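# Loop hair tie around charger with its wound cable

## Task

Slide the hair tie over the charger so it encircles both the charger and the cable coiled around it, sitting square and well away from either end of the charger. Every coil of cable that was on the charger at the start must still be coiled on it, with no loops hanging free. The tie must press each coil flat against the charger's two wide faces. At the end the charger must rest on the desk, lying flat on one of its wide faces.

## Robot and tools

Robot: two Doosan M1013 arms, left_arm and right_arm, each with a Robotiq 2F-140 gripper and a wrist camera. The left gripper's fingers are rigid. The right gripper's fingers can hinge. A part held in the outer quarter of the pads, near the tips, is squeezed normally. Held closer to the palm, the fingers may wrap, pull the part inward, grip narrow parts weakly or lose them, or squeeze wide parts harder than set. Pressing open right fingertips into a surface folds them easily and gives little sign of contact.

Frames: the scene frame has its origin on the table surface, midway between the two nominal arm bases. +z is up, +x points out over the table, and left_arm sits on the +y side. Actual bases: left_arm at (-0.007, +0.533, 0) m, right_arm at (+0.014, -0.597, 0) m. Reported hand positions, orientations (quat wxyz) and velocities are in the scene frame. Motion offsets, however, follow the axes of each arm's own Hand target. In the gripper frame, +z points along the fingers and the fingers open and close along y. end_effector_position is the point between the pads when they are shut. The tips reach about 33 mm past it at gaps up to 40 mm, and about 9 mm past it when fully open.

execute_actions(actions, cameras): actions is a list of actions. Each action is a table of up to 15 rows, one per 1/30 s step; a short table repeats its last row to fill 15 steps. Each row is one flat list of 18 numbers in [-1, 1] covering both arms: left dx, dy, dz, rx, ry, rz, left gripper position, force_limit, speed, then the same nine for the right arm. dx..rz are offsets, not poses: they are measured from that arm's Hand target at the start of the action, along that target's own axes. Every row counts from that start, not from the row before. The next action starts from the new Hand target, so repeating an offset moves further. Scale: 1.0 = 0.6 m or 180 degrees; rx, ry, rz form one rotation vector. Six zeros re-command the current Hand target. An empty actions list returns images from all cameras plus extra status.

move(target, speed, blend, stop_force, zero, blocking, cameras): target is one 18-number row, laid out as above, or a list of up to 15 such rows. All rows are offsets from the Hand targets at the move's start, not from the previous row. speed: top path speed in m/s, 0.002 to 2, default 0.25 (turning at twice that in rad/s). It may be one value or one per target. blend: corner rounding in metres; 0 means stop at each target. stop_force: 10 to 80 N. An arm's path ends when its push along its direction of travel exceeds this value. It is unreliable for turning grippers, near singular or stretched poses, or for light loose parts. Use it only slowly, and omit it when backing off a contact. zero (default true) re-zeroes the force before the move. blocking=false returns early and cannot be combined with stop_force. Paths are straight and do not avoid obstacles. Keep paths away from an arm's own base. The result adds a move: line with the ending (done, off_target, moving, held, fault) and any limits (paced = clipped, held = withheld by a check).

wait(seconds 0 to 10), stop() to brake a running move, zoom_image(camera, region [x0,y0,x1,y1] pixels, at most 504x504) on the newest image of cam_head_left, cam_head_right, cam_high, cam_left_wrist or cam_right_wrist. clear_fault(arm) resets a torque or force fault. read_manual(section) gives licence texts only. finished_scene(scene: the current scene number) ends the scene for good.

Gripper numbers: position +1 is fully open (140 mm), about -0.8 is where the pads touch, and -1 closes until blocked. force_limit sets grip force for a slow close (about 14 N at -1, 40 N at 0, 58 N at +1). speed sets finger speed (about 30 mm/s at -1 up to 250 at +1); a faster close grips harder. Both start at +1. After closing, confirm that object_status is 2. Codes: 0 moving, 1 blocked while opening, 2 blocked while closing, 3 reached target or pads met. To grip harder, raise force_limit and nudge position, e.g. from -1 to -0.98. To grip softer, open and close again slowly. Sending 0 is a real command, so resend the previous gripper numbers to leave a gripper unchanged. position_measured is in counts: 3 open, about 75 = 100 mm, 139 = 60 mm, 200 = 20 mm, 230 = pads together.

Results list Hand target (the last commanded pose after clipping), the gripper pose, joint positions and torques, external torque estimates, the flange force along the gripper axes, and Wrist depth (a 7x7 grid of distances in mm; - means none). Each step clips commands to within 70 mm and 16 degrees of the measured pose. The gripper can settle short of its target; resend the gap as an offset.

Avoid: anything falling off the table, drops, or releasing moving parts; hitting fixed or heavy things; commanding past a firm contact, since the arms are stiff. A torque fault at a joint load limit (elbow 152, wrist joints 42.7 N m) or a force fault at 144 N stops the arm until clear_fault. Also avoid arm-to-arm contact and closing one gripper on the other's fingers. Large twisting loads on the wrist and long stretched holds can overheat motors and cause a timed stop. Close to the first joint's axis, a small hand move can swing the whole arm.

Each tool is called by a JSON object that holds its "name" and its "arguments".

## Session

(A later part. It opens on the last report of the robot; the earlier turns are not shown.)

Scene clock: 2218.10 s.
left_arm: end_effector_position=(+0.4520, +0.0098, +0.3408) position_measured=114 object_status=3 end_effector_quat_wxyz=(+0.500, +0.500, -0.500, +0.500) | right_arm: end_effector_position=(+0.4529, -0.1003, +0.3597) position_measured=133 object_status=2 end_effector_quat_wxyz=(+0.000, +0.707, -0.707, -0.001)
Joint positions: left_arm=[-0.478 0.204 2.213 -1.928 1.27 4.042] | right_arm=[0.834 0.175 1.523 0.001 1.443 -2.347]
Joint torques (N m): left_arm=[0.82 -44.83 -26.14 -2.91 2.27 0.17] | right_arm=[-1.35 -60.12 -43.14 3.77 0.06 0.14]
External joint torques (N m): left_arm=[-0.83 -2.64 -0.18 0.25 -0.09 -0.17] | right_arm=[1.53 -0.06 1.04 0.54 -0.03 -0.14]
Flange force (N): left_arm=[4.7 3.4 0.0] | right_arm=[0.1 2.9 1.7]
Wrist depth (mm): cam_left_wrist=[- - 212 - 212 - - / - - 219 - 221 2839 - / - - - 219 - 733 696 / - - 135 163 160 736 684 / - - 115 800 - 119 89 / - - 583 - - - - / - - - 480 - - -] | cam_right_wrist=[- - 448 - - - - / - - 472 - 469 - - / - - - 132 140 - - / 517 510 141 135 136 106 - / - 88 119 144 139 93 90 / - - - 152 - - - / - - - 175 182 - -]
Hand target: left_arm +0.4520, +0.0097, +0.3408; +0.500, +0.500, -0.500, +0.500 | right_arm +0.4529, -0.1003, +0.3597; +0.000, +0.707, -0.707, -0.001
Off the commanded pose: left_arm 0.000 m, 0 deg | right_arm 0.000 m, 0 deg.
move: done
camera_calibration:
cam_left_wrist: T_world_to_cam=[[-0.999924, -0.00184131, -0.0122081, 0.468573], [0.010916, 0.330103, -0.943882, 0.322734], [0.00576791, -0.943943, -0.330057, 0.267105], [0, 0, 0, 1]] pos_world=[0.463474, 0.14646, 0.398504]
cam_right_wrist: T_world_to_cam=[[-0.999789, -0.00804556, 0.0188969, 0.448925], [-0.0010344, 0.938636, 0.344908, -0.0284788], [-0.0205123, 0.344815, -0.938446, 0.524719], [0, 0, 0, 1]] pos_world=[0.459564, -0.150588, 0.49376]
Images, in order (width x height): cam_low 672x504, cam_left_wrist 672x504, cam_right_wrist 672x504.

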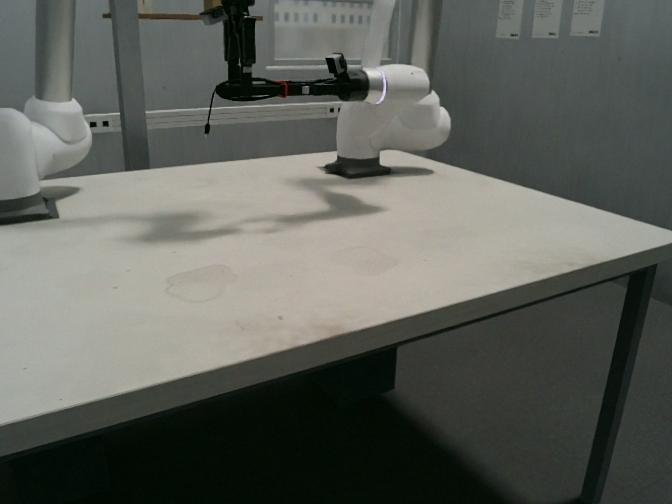

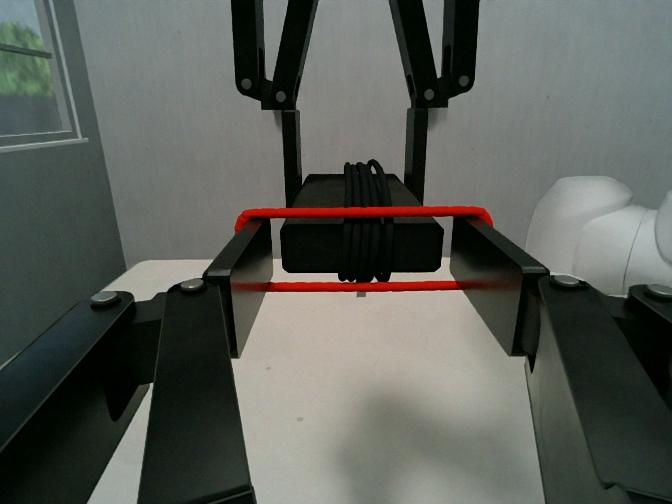

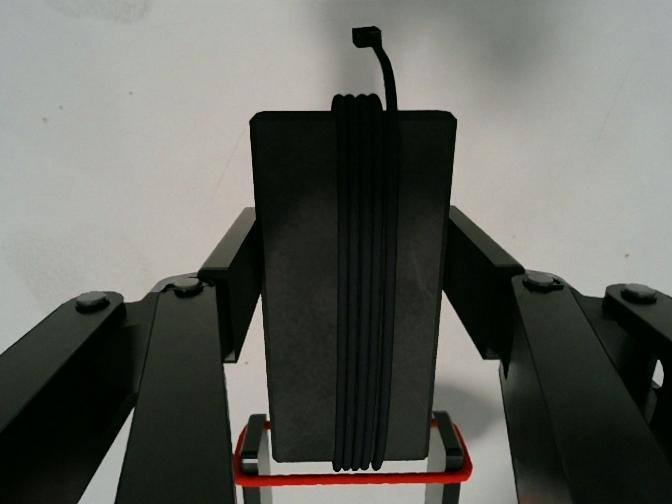

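{"name": "move", "arguments": {"target": [[0,0,0.025,0,0,0,0.12,0,-1,0,0,0,0,0,0,-1,0,-1]], "speed": 0.04, "cameras": ["cam_low","cam_left_wrist","cam_right_wrist"]}}

{"name": "zoom_image", "arguments": {"camera": "cam_left_wrist", "region": [240, 160, 480, 310]}}

{"name": "zoom_image", "arguments": {"camera": "cam_low", "region": [240, 65, 310, 117]}}

{"name": "zoom_image", "arguments": {"camera": "cam_right_wrist", "region": [200, 300, 500, 504]}}

Scene clock: 2242.10 s.
left_arm: end_effector_position=(+0.4520, -0.0052, +0.3408) position_measured=114 object_status=3 end_effector_quat_wxyz=(+0.500, +0.500, -0.500, +0.500) | right_arm: end_effector_position=(+0.4529, -0.1003, +0.3597) position_measured=133 object_status=2 end_effector_quat_wxyz=(+0.000, +0.707, -0.707, -0.001)
Joint positions: left_arm=[-0.505 0.212 2.203 -1.95 1.252 4.046] | right_arm=[0.834 0.175 1.523 0.001 1.443 -2.347]
Joint torques (N m): left_arm=[0.34 -46.11 -27.03 -3.2 2.51 0.3] | right_arm=[-0.54 -59.96 -43.63 4.22 -0.23 0.1]
External joint torques (N m): left_arm=[-0.18 -2.26 0.66 0.52 -0.33 -0.3] | right_arm=[0.39 -0.9 1.12 0.11 0.26 -0.1]
Flange force (N): left_arm=[4.2 3.5 -1.8] | right_arm=[2.3 2.6 1.1]
Wrist depth (mm): cam_left_wrist=[- - 198 208 198 2701 3034 / 2260 - 210 - 212 - 2150 / 2734 - - 183 215 2606 686 / - - 147 146 148 719 667 / - - 115 751 805 119 90 / - - 642 580 554 - - / - - - 501 498 - -] | cam_right_wrist=[- - - - - - - / - - - 133 134 481 422 / 481 - - 132 137 479 - / 527 - 140 136 136 106 523 / - 88 117 - 138 93 90 / - - - 153 - - - / - - - 170 179 - -]
Hand target: left_arm +0.4520, -0.0053, +0.3408; +0.500, +0.500, -0.500, +0.500 | right_arm +0.4529, -0.1003, +0.3597; +0.000, +0.707, -0.707, -0.001
Off the commanded pose: left_arm 0.000 m, 0 deg | right_arm 0.000 m, 0 deg.
move: done
camera_calibration:
cam_left_wrist: T_world_to_cam=[[-0.999924, -0.00184131, -0.0122081, 0.468546], [0.010916, 0.330103, -0.943882, 0.327686], [0.00576791, -0.943943, -0.330057, 0.252946], [0, 0, 0, 1]] pos_world=[0.463474, 0.13146, 0.398504]
cam_right_wrist: T_world_to_cam=[[-0.999789, -0.00804556, 0.0188969, 0.448925], [-0.0010344, 0.938636, 0.344908, -0.0284788], [-0.0205123, 0.344815, -0.938446, 0.524719], [0, 0, 0, 1]] pos_world=[0.459564, -0.150588, 0.49376]
Images, in order (width x height): cam_low 672x504, cam_left_wrist 672x504, cam_right_wrist 672x504.

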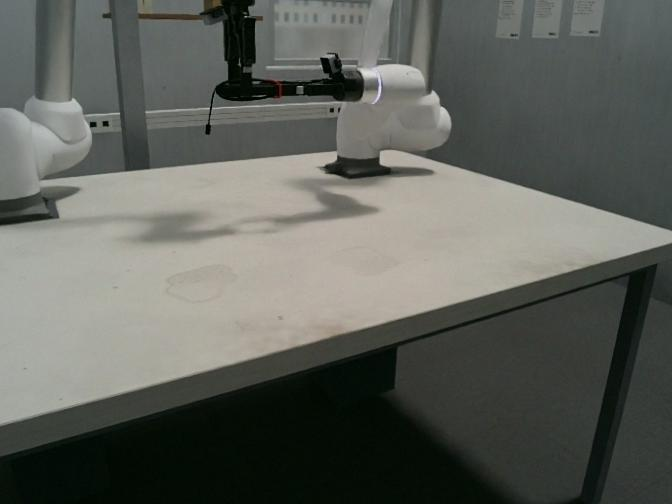

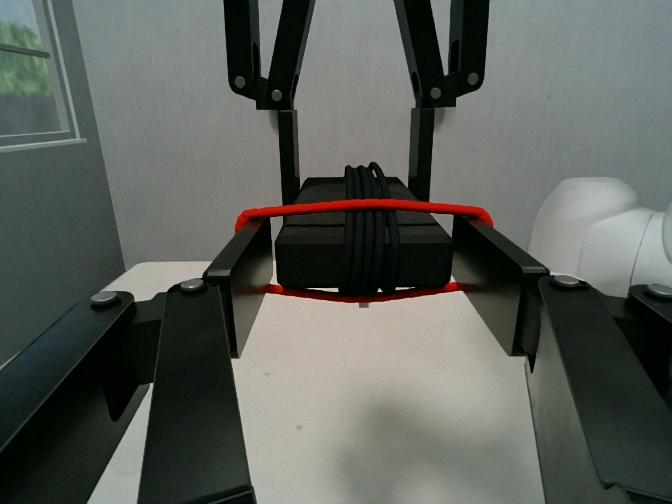

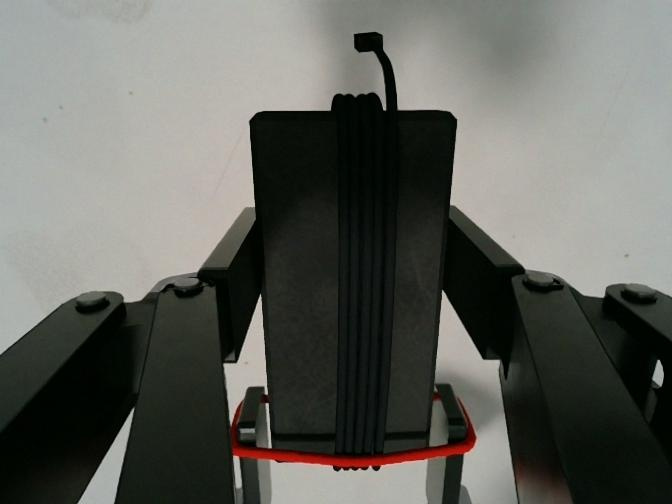

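Scaled by 2.100 from the camera's 672x504 image, which has a finer 960x720 frame.

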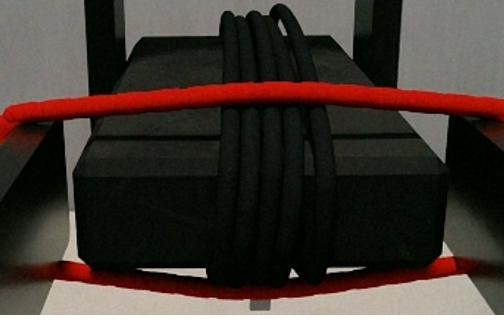

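Scaled by 7.200 from the camera's 672x504 image, which has a finer 960x720 frame.

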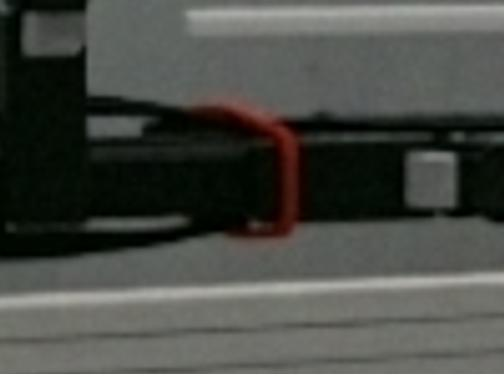

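Scaled by 1.680 from the camera's 672x504 image, which has a finer 960x720 frame.

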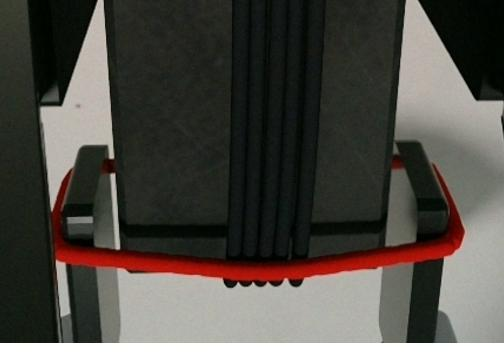

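{"name": "move", "arguments": {"target": [[0,0,0.025,0,0,0,0.12,0,-1,0,0,0,0,0,0,-1,0,-1]], "speed": 0.04, "cameras": ["cam_low","cam_left_wrist","cam_right_wrist"]}}

{"name": "zoom_image", "arguments": {"camera": "cam_left_wrist", "region": [240, 160, 480, 310]}}

{"name": "zoom_image", "arguments": {"camera": "cam_low", "region": [215, 65, 305, 132]}}

{"name": "zoom_image", "arguments": {"camera": "cam_right_wrist", "region": [200, 300, 500, 504]}}

Scene clock: 2266.97 s.
left_arm: end_effector_position=(+0.4521, -0.0202, +0.3408) position_measured=114 object_status=3 end_effector_quat_wxyz=(+0.500, +0.500, -0.500, +0.500) | right_arm: end_effector_position=(+0.4529, -0.1003, +0.3597) position_measured=133 object_status=2 end_effector_quat_wxyz=(+0.000, +0.707, -0.707, -0.001)
Joint positions: left_arm=[-0.531 0.22 2.191 -1.97 1.235 4.05] | right_arm=[0.834 0.175 1.523 0.001 1.443 -2.347]
Joint torques (N m): left_arm=[2.3 -46.2 -26.83 -2.97 2.51 0.23] | right_arm=[-1.21 -60.05 -43.35 4.01 -0.07 0.15]
External joint torques (N m): left_arm=[-2.46 -3 0.24 0.23 -0.32 -0.23] | right_arm=[1.32 -0.79 0.97 0.32 0.1 -0.15]
Flange force (N): left_arm=[5.2 6.1 2.3] | right_arm=[1.1 3.3 1.2]
Wrist depth (mm): cam_left_wrist=[- 2434 184 - 192 187 - / - - 193 - 196 - 2839 / 2356 - - 215 215 - 696 / - - 134 134 134 705 667 / - - 115 - - 119 90 / - - 608 603 600 - - / - - - 485 - - -] | cam_right_wrist=[- - - - - - 444 / 459 - - - - - 455 / 490 - - 134 145 - - / - - 142 145 140 105 - / - 89 118 151 - 93 90 / - - 167 161 171 - - / - - - - 177 - -]
Hand target: left_arm +0.4521, -0.0203, +0.3408; +0.500, +0.500, -0.500, +0.500 | right_arm +0.4529, -0.1003, +0.3597; +0.000, +0.707, -0.707, -0.001
Off the commanded pose: left_arm 0.000 m, 0 deg | right_arm 0.000 m, 0 deg.
move: done
camera_calibration:
cam_left_wrist: T_world_to_cam=[[-0.999924, -0.00184131, -0.0122081, 0.468518], [0.010916, 0.330103, -0.943882, 0.332637], [0.00576791, -0.943943, -0.330057, 0.238787], [0, 0, 0, 1]] pos_world=[0.463474, 0.11646, 0.398504]
cam_right_wrist: T_world_to_cam=[[-0.999789, -0.00804556, 0.0188969, 0.448925], [-0.0010344, 0.938636, 0.344908, -0.0284788], [-0.0205123, 0.344815, -0.938446, 0.524719], [0, 0, 0, 1]] pos_world=[0.459564, -0.150588, 0.49376]
Images, in order (width x height): cam_low 672x504, cam_left_wrist 672x504, cam_right_wrist 672x504.

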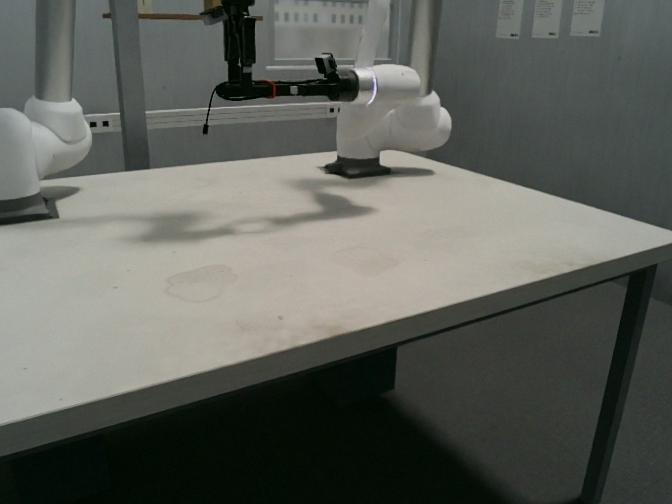

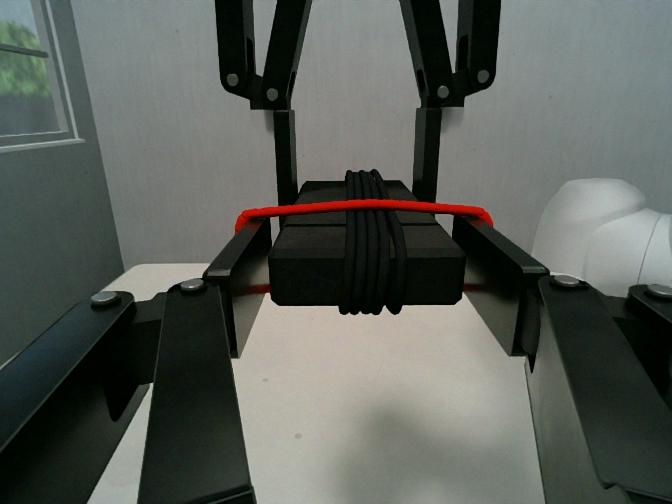

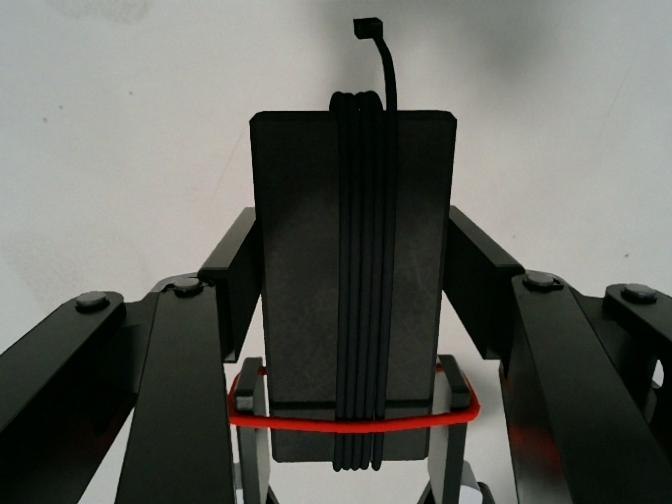

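Scaled by 2.100 from the camera's 672x504 image, which has a finer 960x720 frame.

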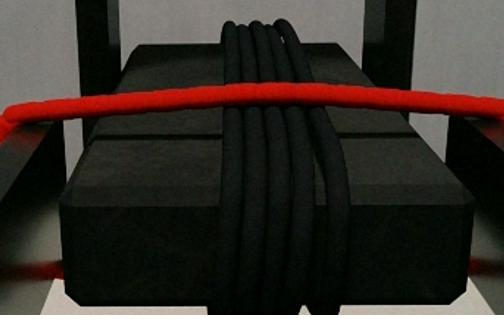

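Scaled by 5.600 from the camera's 672x504 image, which has a finer 960x720 frame.

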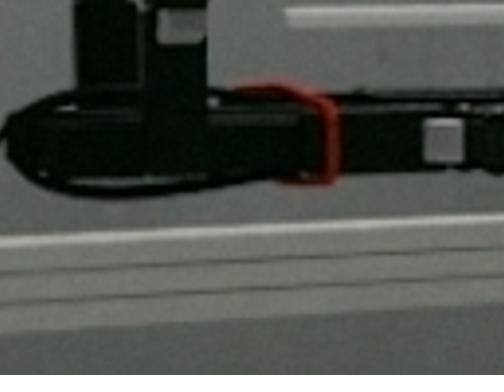

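Scaled by 1.680 from the camera's 672x504 image, which has a finer 960x720 frame.

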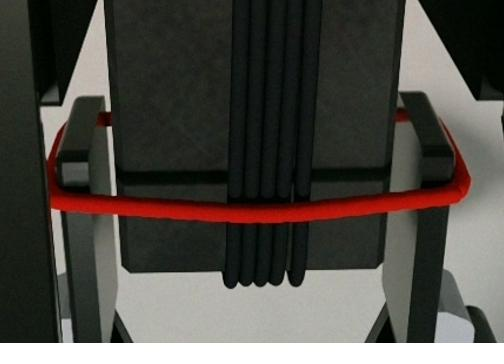

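{"name": "move", "arguments": {"target": [[0,0,0.035,0,0,0,0.12,0,-1,0,0,0,0,0,0,-1,0,-1]], "speed": 0.04, "cameras": ["cam_low","cam_left_wrist","cam_right_wrist"]}}

{"name": "zoom_image", "arguments": {"camera": "cam_left_wrist", "region": [200, 160, 520, 360]}}

{"name": "zoom_image", "arguments": {"camera": "cam_right_wrist", "region": [200, 300, 500, 504]}}

Scene clock: 2273.90 s.
left_arm: end_effector_position=(+0.4521, -0.0412, +0.3408) position_measured=114 object_status=3 end_effector_quat_wxyz=(+0.500, +0.500, -0.500, +0.500) | right_arm: end_effector_position=(+0.4529, -0.1003, +0.3597) position_measured=133 object_status=2 end_effector_quat_wxyz=(+0.000, +0.707, -0.707, -0.001)
Joint positions: left_arm=[-0.566 0.233 2.174 -1.998 1.212 4.056] | right_arm=[0.834 0.175 1.523 0.001 1.443 -2.347]
Joint torques (N m): left_arm=[-0.07 -48.89 -27.14 -2.89 2.37 0.28] | right_arm=[-1.07 -60.21 -43.32 3.9 -0.02 0.15]
External joint torques (N m): left_arm=[0.23 -2.44 0.17 0.09 -0.16 -0.28] | right_arm=[1.23 -1.02 0.77 0.44 0.05 -0.15]
Flange force (N): left_arm=[4.2 2.7 -2.0] | right_arm=[1.2 3.2 0.9]
Wrist depth (mm): cam_left_wrist=[2876 - 165 - 166 163 - / 2356 - 174 - 176 - - / - - 3356 182 182 - 677 / - - 120 117 143 703 642 / - - 115 114 110 119 90 / - - - - - - - / - - - - - - -] | cam_right_wrist=[- - 432 - - - - / 449 - - 134 - - - / - - - 138 - - 487 / - - 141 141 138 511 506 / - 88 118 148 137 93 91 / - - 166 163 168 - - / - - - - - - -]
Hand target: left_arm +0.4521, -0.0413, +0.3408; +0.500, +0.500, -0.500, +0.500 | right_arm +0.4529, -0.1003, +0.3597; +0.000, +0.707, -0.707, -0.001
Off the commanded pose: left_arm 0.000 m, 0 deg | right_arm 0.000 m, 0 deg.
move: done
camera_calibration:
cam_left_wrist: T_world_to_cam=[[-0.999924, -0.00184131, -0.0122081, 0.468479], [0.010916, 0.330103, -0.943882, 0.33957], [0.00576791, -0.943943, -0.330057, 0.218964], [0, 0, 0, 1]] pos_world=[0.463474, 0.0954596, 0.398504]
cam_right_wrist: T_world_to_cam=[[-0.999789, -0.00804556, 0.0188969, 0.448925], [-0.0010344, 0.938636, 0.344908, -0.0284788], [-0.0205123, 0.344815, -0.938446, 0.524719], [0, 0, 0, 1]] pos_world=[0.459564, -0.150588, 0.49376]
Images, in order (width x height): cam_low 672x504, cam_left_wrist 672x504, cam_right_wrist 672x504.

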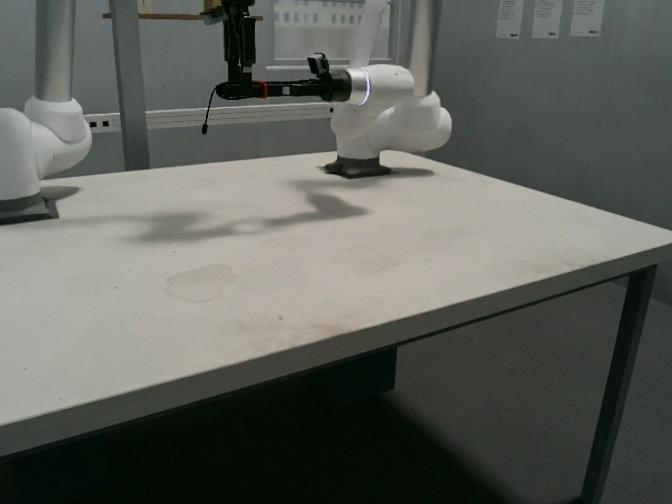

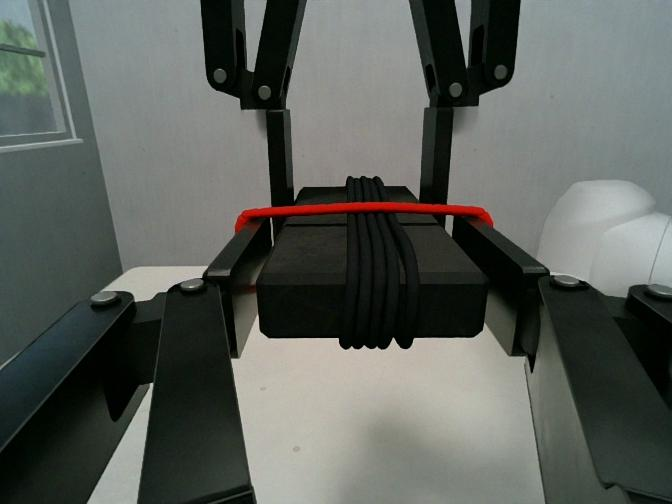

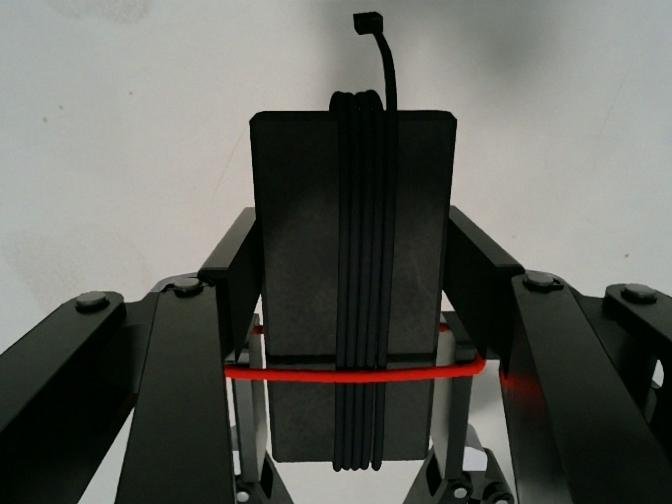

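Scaled by 1.575 from the camera's 672x504 image, which has a finer 960x720 frame.

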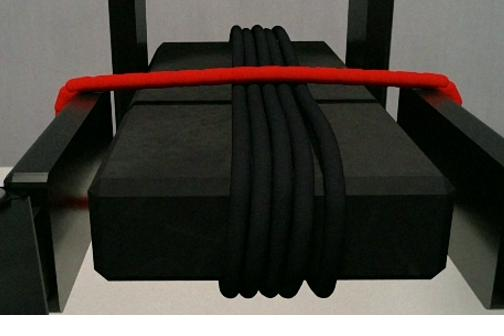

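Scaled by 1.680 from the camera's 672x504 image, which has a finer 960x720 frame.

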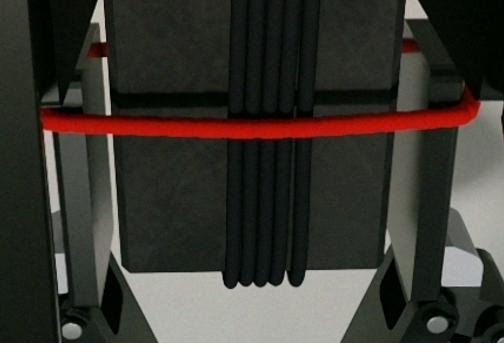

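{"name": "move", "arguments": {"target": [[0,0,0.0067,0,0,0,0.12,0,-1,0,0,0,0,0,0,-1,0,-1],[0,0,0.0067,0,0,0,-1,0,-1,0,0,0,0,0,0,-1,0,-1]], "speed": 0.04}}

{"name": "wait", "arguments": {"seconds": 0.8, "cameras": ["cam_low","cam_left_wrist","cam_right_wrist"]}}

{"name": "zoom_image", "arguments": {"camera": "cam_left_wrist", "region": [200, 160, 520, 360]}}

{"name": "zoom_image", "arguments": {"camera": "cam_right_wrist", "region": [200, 300, 500, 504]}}

Scene clock: 2356.63 s.
left_arm: end_effector_position=(+0.4521, -0.0453, +0.3408) position_measured=133 object_status=0 end_effector_quat_wxyz=(+0.500, +0.500, -0.500, +0.500) | right_arm: end_effector_position=(+0.4529, -0.1003, +0.3597) position_measured=133 object_status=2 end_effector_quat_wxyz=(+0.000, +0.707, -0.707, -0.001)
Joint positions: left_arm=[-0.573 0.235 2.171 -2.004 1.207 4.057] | right_arm=[0.834 0.175 1.523 0.001 1.443 -2.347]
Joint torques (N m): left_arm=[-7.42 -48.29 -27.96 -2.04 3.31 0.25] | right_arm=[0.85 -58.22 -47.45 5.22 -3.35 0.45]
External joint torques (N m): left_arm=[7.38 -3.03 1.01 -0.77 -1.1 -0.25] | right_arm=[-0.95 -2.24 5.09 -0.9 3.37 -0.45]
Flange force (N): left_arm=[4.7 -1.3 -12.7] | right_arm=[10.7 6.6 1.5]
Wrist depth (mm): cam_left_wrist=[- - 160 2606 160 164 3572 / - - 171 2768 174 - 3034 / 2013 - - 3119 178 2876 642 / - - 120 117 143 705 642 / - - 109 - 109 108 92 / - - - 644 - - - / - - - 454 476 - -] | cam_right_wrist=[- - 448 436 - - - / 460 - - 131 - - - / - - - 133 138 - - / - - 141 145 137 106 - / - 88 119 152 134 93 91 / - - 168 163 - - - / - - 180 173 - - -]
Hand target: left_arm +0.4521, -0.0453, +0.3408; +0.500, +0.500, -0.500, +0.500 | right_arm +0.4529, -0.1003, +0.3597; +0.000, +0.707, -0.707, -0.001
Off the commanded pose: left_arm 0.000 m, 0 deg | right_arm 0.000 m, 0 deg.
move: done

Scene clock: 2357.43 s.
left_arm: end_effector_position=(+0.4521, -0.0453, +0.3408) position_measured=133 object_status=2 end_effector_quat_wxyz=(+0.500, +0.500, -0.500, +0.500) | right_arm: end_effector_position=(+0.4529, -0.1003, +0.3597) position_measured=133 object_status=2 end_effector_quat_wxyz=(+0.000, +0.707, -0.707, -0.001)
Joint positions: left_arm=[-0.573 0.235 2.171 -2.004 1.207 4.057] | right_arm=[0.834 0.175 1.523 0.001 1.443 -2.347]
Joint torques (N m): left_arm=[-7.15 -47.93 -27.78 -2.02 3.33 0.18] | right_arm=[0.49 -58.24 -47.33 5.3 -3.23 0.43]
External joint torques (N m): left_arm=[7.11 -3.39 0.8 -0.8 -1.11 -0.18] | right_arm=[-0.38 -2.61 4.92 -0.97 3.26 -0.43]
Flange force (N): left_arm=[5.1 -0.9 -12.2] | right_arm=[10.3 7.5 1.4]
Wrist depth (mm): cam_left_wrist=[- - 160 - 160 160 - / - - 172 - 175 - - / - 2488 - - 180 2461 655 / - - 119 117 142 721 644 / - - - - 109 108 92 / - - - 633 636 - - / - - - 462 - - -] | cam_right_wrist=[446 419 - - 430 436 - / 465 476 - - 134 - - / 495 485 - 135 488 482 - / 521 507 141 139 136 104 - / - 88 118 152 137 93 90 / - - 168 162 - - - / - - 180 172 184 - -]
Hand target: left_arm +0.4521, -0.0453, +0.3408; +0.500, +0.500, -0.500, +0.500 | right_arm +0.4529, -0.1003, +0.3597; +0.000, +0.707, -0.707, -0.001
Tool commands: left_gripper/position=-1.0 left_gripper/force_limit=+0.0 left_gripper/speed=-1.0 right_gripper/position=-1.0 right_gripper/force_limit=+0.0 right_gripper/speed=-1.0
Off the commanded pose: left_arm 0.000 m, 0 deg | right_arm 0.000 m, 0 deg.
wait: 0.80 s; at rest by 0.17 s
camera_calibration:
cam_left_wrist: T_world_to_cam=[[-0.999924, -0.00184146, -0.0122077, 0.468572], [0.0109156, 0.330103, -0.943882, 0.340922], [0.00576791, -0.943943, -0.330057, 0.215093], [0, 0, 0, 1]] pos_world=[0.463574, 0.0913596, 0.398504]
cam_right_wrist: T_world_to_cam=[[-0.999789, -0.00804556, 0.0188969, 0.448925], [-0.0010344, 0.938636, 0.344908, -0.0284788], [-0.0205123, 0.344815, -0.938446, 0.524719], [0, 0, 0, 1]] pos_world=[0.459564, -0.150588, 0.49376]
Images, in order (width x height): cam_low 672x504, cam_left_wrist 672x504, cam_right_wrist 672x504.

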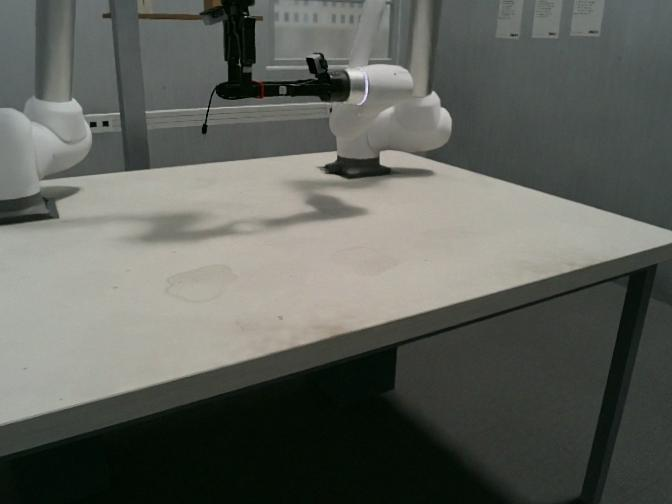

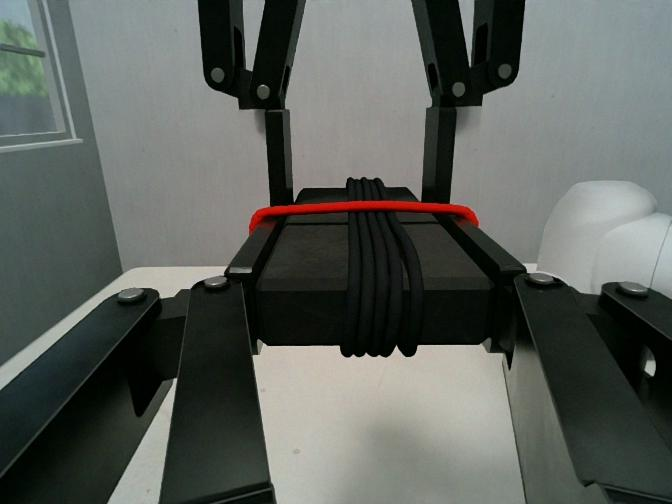

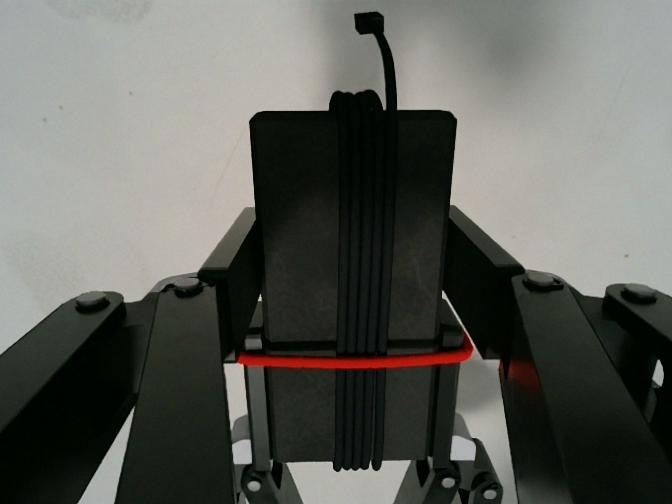

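Scaled by 1.575 from the camera's 672x504 image, which has a finer 960x720 frame.

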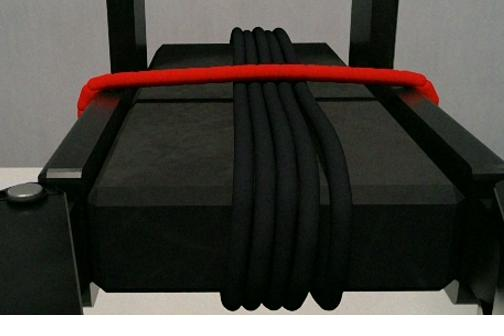

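Scaled by 1.680 from the camera's 672x504 image, which has a finer 960x720 frame.

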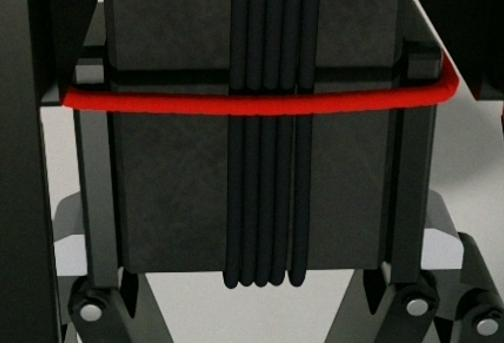

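{"name": "move", "arguments": {"target": [[0,0,0,0,0,0,-1,0,-1,0,0,0,0,0,0,0.25,0,-1],[0,0,0,0,0,0,-1,0,-1,0,0,-0.2,0,0,0,0.25,0,-1]], "speed": 0.12, "cameras": ["cam_low","cam_left_wrist","cam_right_wrist"]}}

{"name": "zoom_image", "arguments": {"camera": "cam_left_wrist", "region": [200, 160, 520, 360]}}

{"name": "zoom_image", "arguments": {"camera": "cam_low", "region": [195, 60, 315, 150]}}

{"name": "zoom_image", "arguments": {"camera": "cam_right_wrist", "region": [180, 60, 520, 315]}}

Scene clock: 2400.03 s.
left_arm: end_effector_position=(+0.4521, -0.0453, +0.3408) position_measured=133 object_status=2 end_effector_quat_wxyz=(+0.500, +0.500, -0.500, +0.500) | right_arm: end_effector_position=(+0.4529, -0.1004, +0.4797) position_measured=98 object_status=3 end_effector_quat_wxyz=(+0.000, +0.707, -0.707, -0.001)
Joint positions: left_arm=[-0.573 0.235 2.171 -2.004 1.207 4.057] | right_arm=[0.834 0.171 1.313 0.001 1.657 -2.347]
Joint torques (N m): left_arm=[-0.23 -50.63 -28.74 -3.58 3.31 0.27] | right_arm=[-1.33 -58.52 -42.62 3.75 0.31 0.13]
External joint torques (N m): left_arm=[0.52 -1.28 1.68 0.77 -1.09 -0.27] | right_arm=[1.23 -1.51 0.25 0.57 -0.28 -0.13]
Flange force (N): left_arm=[2.8 3.1 -3.0] | right_arm=[1.2 3.2 1.2]
Wrist depth (mm): cam_left_wrist=[- - - 2839 2517 - - / - - - - - - - / - - - - - 2488 2876 / - - 120 117 142 696 640 / - - - - 111 108 92 / - - - - - - - / - - - 483 502 - -] | cam_right_wrist=[- 527 543 - - 551 548 / 573 - 577 244 - 606 - / - 624 - 249 - - - / - - 147 273 269 120 667 / - 88 290 296 296 112 87 / - - - 320 309 - - / - - - 325 462 - -]
Hand target: left_arm +0.4521, -0.0453, +0.3408; +0.500, +0.500, -0.500, +0.500 | right_arm +0.4529, -0.1004, +0.4797; +0.000, +0.707, -0.707, -0.001
Off the commanded pose: left_arm 0.000 m, 0 deg | right_arm 0.000 m, 0 deg.
move: done
camera_calibration:
cam_left_wrist: T_world_to_cam=[[-0.999924, -0.00184131, -0.0122081, 0.468471], [0.010916, 0.330103, -0.943882, 0.340829], [0.00576791, -0.943943, -0.330057, 0.215061], [0, 0, 0, 1]] pos_world=[0.463474, 0.0913596, 0.398404]
cam_right_wrist: T_world_to_cam=[[-0.999789, -0.00804556, 0.0188969, 0.446758], [-0.0010344, 0.938636, 0.344908, -0.0697392], [-0.0205123, 0.344815, -0.938446, 0.637275], [0, 0, 0, 1]] pos_world=[0.459664, -0.150688, 0.61366]
Images, in order (width x height): cam_low 672x504, cam_left_wrist 672x504, cam_right_wrist 672x504.

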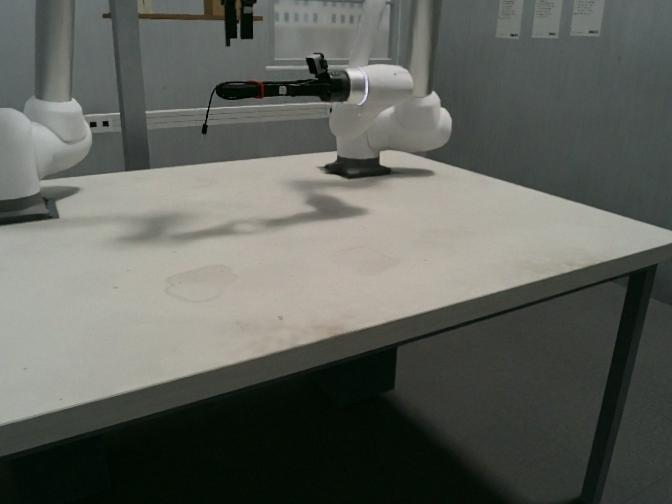

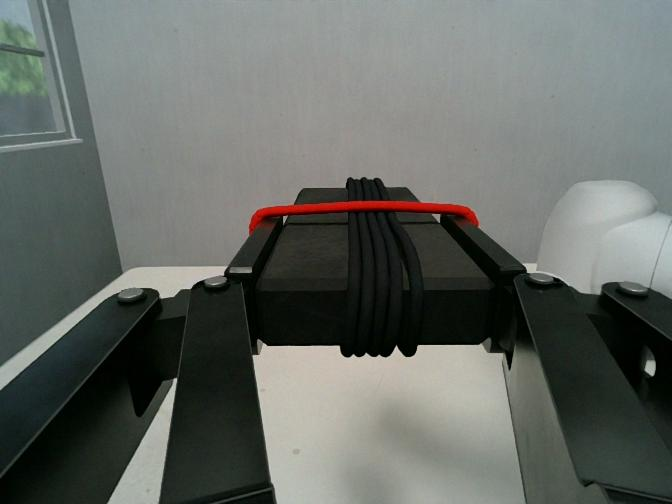

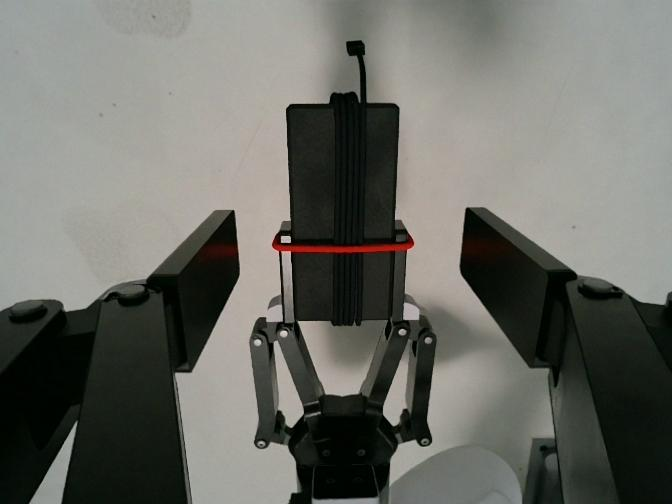

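Scaled by 1.575 from the camera's 672x504 image, which has a finer 960x720 frame.

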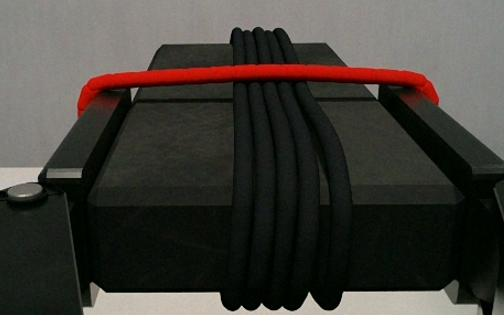

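Scaled by 4.200 from the camera's 672x504 image, which has a finer 960x720 frame.

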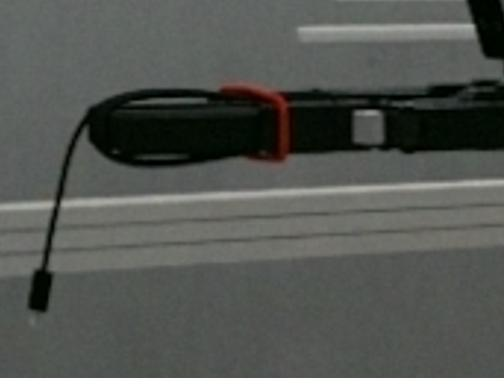

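Scaled by 1.482 from the camera's 672x504 image, which has a finer 960x720 frame.

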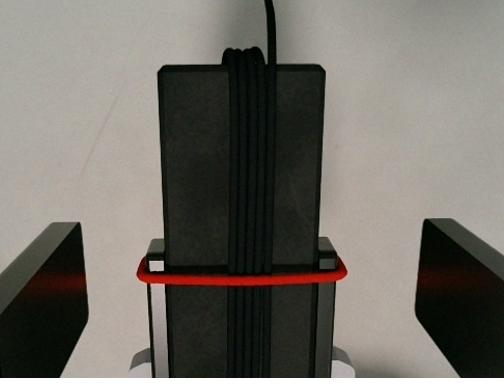

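{"name": "move", "arguments": {"target": [[0,0,0,0,0,0,-1,0,-1,-0.0617,0.305,0,0.5,0,0,0.25,0,-1]], "speed": 0.35, "cameras": ["cam_low","cam_head_left","cam_right_wrist"]}}

Scene clock: 2409.83 s.
left_arm: end_effector_position=(+0.4521, -0.0453, +0.3408) position_measured=133 object_status=2 end_effector_quat_wxyz=(+0.500, +0.500, -0.500, +0.500) | right_arm: end_effector_position=(+0.2699, -0.0633, +0.4798) position_measured=98 object_status=3 end_effector_quat_wxyz=(+0.500, -0.500, +0.500, -0.500)
Joint positions: left_arm=[-0.573 0.235 2.171 -2.004 1.207 4.057] | right_arm=[1.688 0.098 2.018 -1.53 1.637 -1.024]
Joint torques (N m): left_arm=[-0.02 -50.6 -28.74 -3.56 3.29 0.19] | right_arm=[-1.24 -41.1 -33.49 -2.9 1.51 0.24]
External joint torques (N m): left_arm=[0.04 -0.86 1.71 0.74 -1.08 -0.19] | right_arm=[1.12 -3.05 -0.51 0.66 -0.06 -0.29]
Flange force (N): left_arm=[2.0 3.3 -1.9] | right_arm=[3.9 -3.8 -2.1]
Wrist depth (mm): cam_left_wrist=[2260 - - 2768 - - - / - 2434 - 2876 - - - / 2150 - - 221 - - 667 / - 3210 120 126 143 726 671 / - - - - 109 108 92 / - - - 607 - - - / - - - - - - -] | cam_right_wrist=[- - - 1620 1654 1666 - / - 2108 - 1739 1726 - - / - - - 1777 - 287 - / 1875 - 148 2002 152 129 - / - 88 2053 - - 112 87 / - - 2646 1985 392 - - / - - 2358 - 397 - -]
Hand target: left_arm +0.4521, -0.0453, +0.3408; +0.500, +0.500, -0.500, +0.500 | right_arm +0.2699, -0.0633, +0.4798; +0.500, -0.500, +0.500, -0.500
Off the commanded pose: left_arm 0.000 m, 0 deg | right_arm 0.000 m, 0 deg.
move: done
camera_calibration:
cam_right_wrist: T_world_to_cam=[[-0.01906, -0.00701054, -0.999794, 0.48826], [-0.343501, 0.939152, -0.0000368478, 0.15326], [0.938959, 0.343429, -0.0203084, -0.0786963], [0, 0, 0, 1]] pos_world=[0.135844, -0.113485, 0.486567]
Images, in order (width x height): cam_head_left 672x504, cam_low 672x504, cam_right_wrist 672x504.

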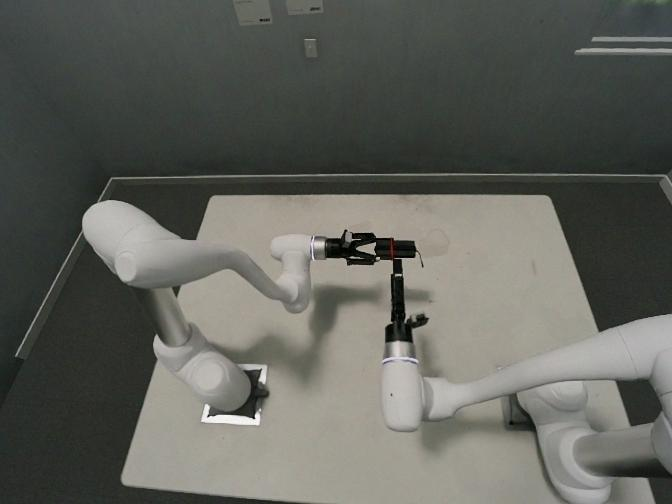

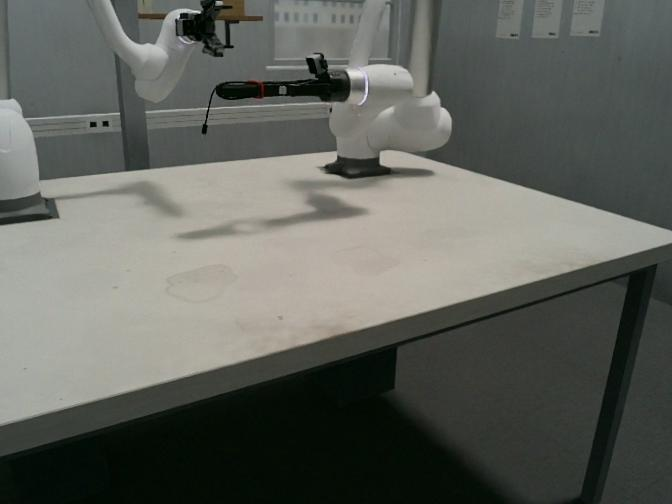

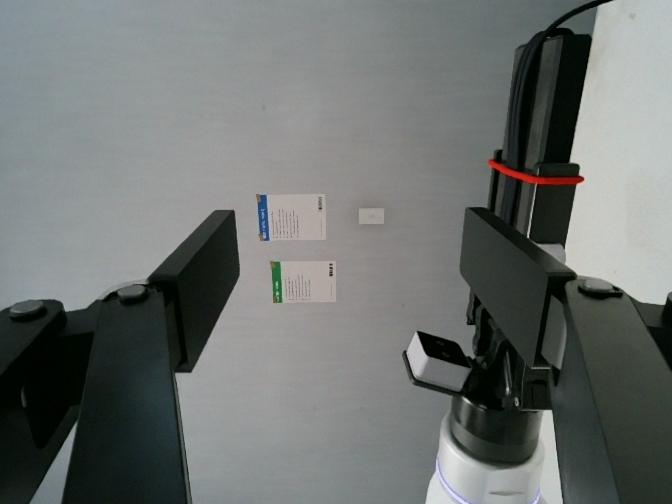

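{"name": "move", "arguments": {"target": [[0,0,0,0,0,0,-1,0,-1,0,0.2313,0.05,0,0,0,0.25,0,-1]], "speed": 0.25, "cameras": ["cam_low","cam_right_wrist"]}}

{"name": "zoom_image", "arguments": {"camera": "cam_right_wrist", "region": [200, 60, 520, 300]}}

Scene clock: 2417.10 s.
left_arm: end_effector_position=(+0.4521, -0.0453, +0.3408) position_measured=133 object_status=2 end_effector_quat_wxyz=(+0.500, +0.500, -0.500, +0.500) | right_arm: end_effector_position=(+0.2999, -0.0632, +0.3411) position_measured=98 object_status=3 end_effector_quat_wxyz=(+0.500, -0.500, +0.500, -0.500)
Joint positions: left_arm=[-0.573 0.235 2.171 -2.004 1.207 4.057] | right_arm=[1.633 0.255 2.142 -1.554 1.586 -0.743]
Joint torques (N m): left_arm=[0.12 -50.52 -28.84 -3.53 3.32 0.28] | right_arm=[-1.78 -49.11 -25.04 -2.36 2.05 0.1]
External joint torques (N m): left_arm=[-0.18 -0.86 1.8 0.71 -1.11 -0.28] | right_arm=[1.88 -3.15 -0.56 0.52 0.01 -0.15]
Flange force (N): left_arm=[2.1 3.6 -1.6] | right_arm=[3.1 -5.1 -4.0]
Wrist depth (mm): cam_left_wrist=[- 2546 - - - 1960 - / - 2488 - - - - - / - - - - - - 699 / - - 120 117 144 686 667 / - - - - 111 108 92 / - - - - 603 - - / - - - - - - -] | cam_right_wrist=[1609 1654 1537 1714 - - - / 1677 1739 2247 - 1666 - 470 / 1777 1921 1791 248 1739 - - / - - 1861 256 - 130 558 / - 88 129 252 - 112 87 / - - - 311 - - - / - - - 329 2312 - -]
Hand target: left_arm +0.4521, -0.0453, +0.3408; +0.500, +0.500, -0.500, +0.500 | right_arm +0.2999, -0.0632, +0.3410; +0.500, -0.500, +0.500, -0.500
Off the commanded pose: left_arm 0.000 m, 0 deg | right_arm 0.000 m, 0 deg.
move: done
camera_calibration:
cam_right_wrist: T_world_to_cam=[[-0.0189325, -0.0070692, -0.999796, 0.350032], [-0.343502, 0.939152, -0.00013572, 0.163372], [0.938961, 0.343429, -0.0202088, -0.109694], [0, 0, 0, 1]] pos_world=[0.165744, -0.113285, 0.347766]
Images, in order (width x height): cam_low 672x504, cam_right_wrist 672x504.

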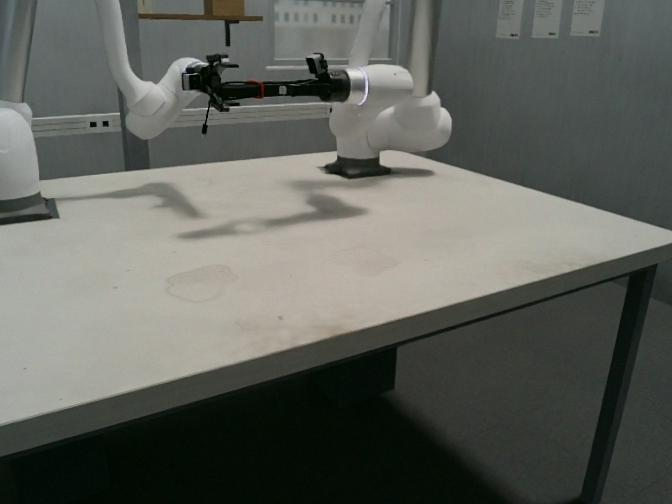

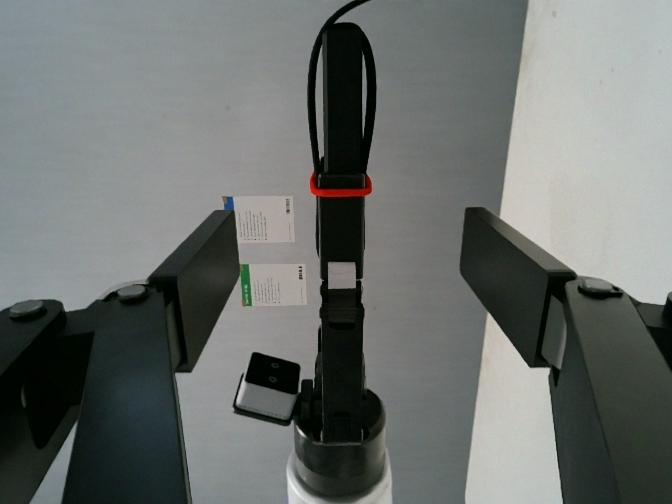

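Scaled by 1.575 from the camera's 672x504 image, which has a finer 960x720 frame.

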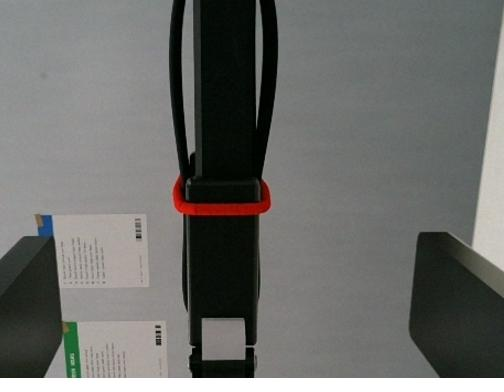

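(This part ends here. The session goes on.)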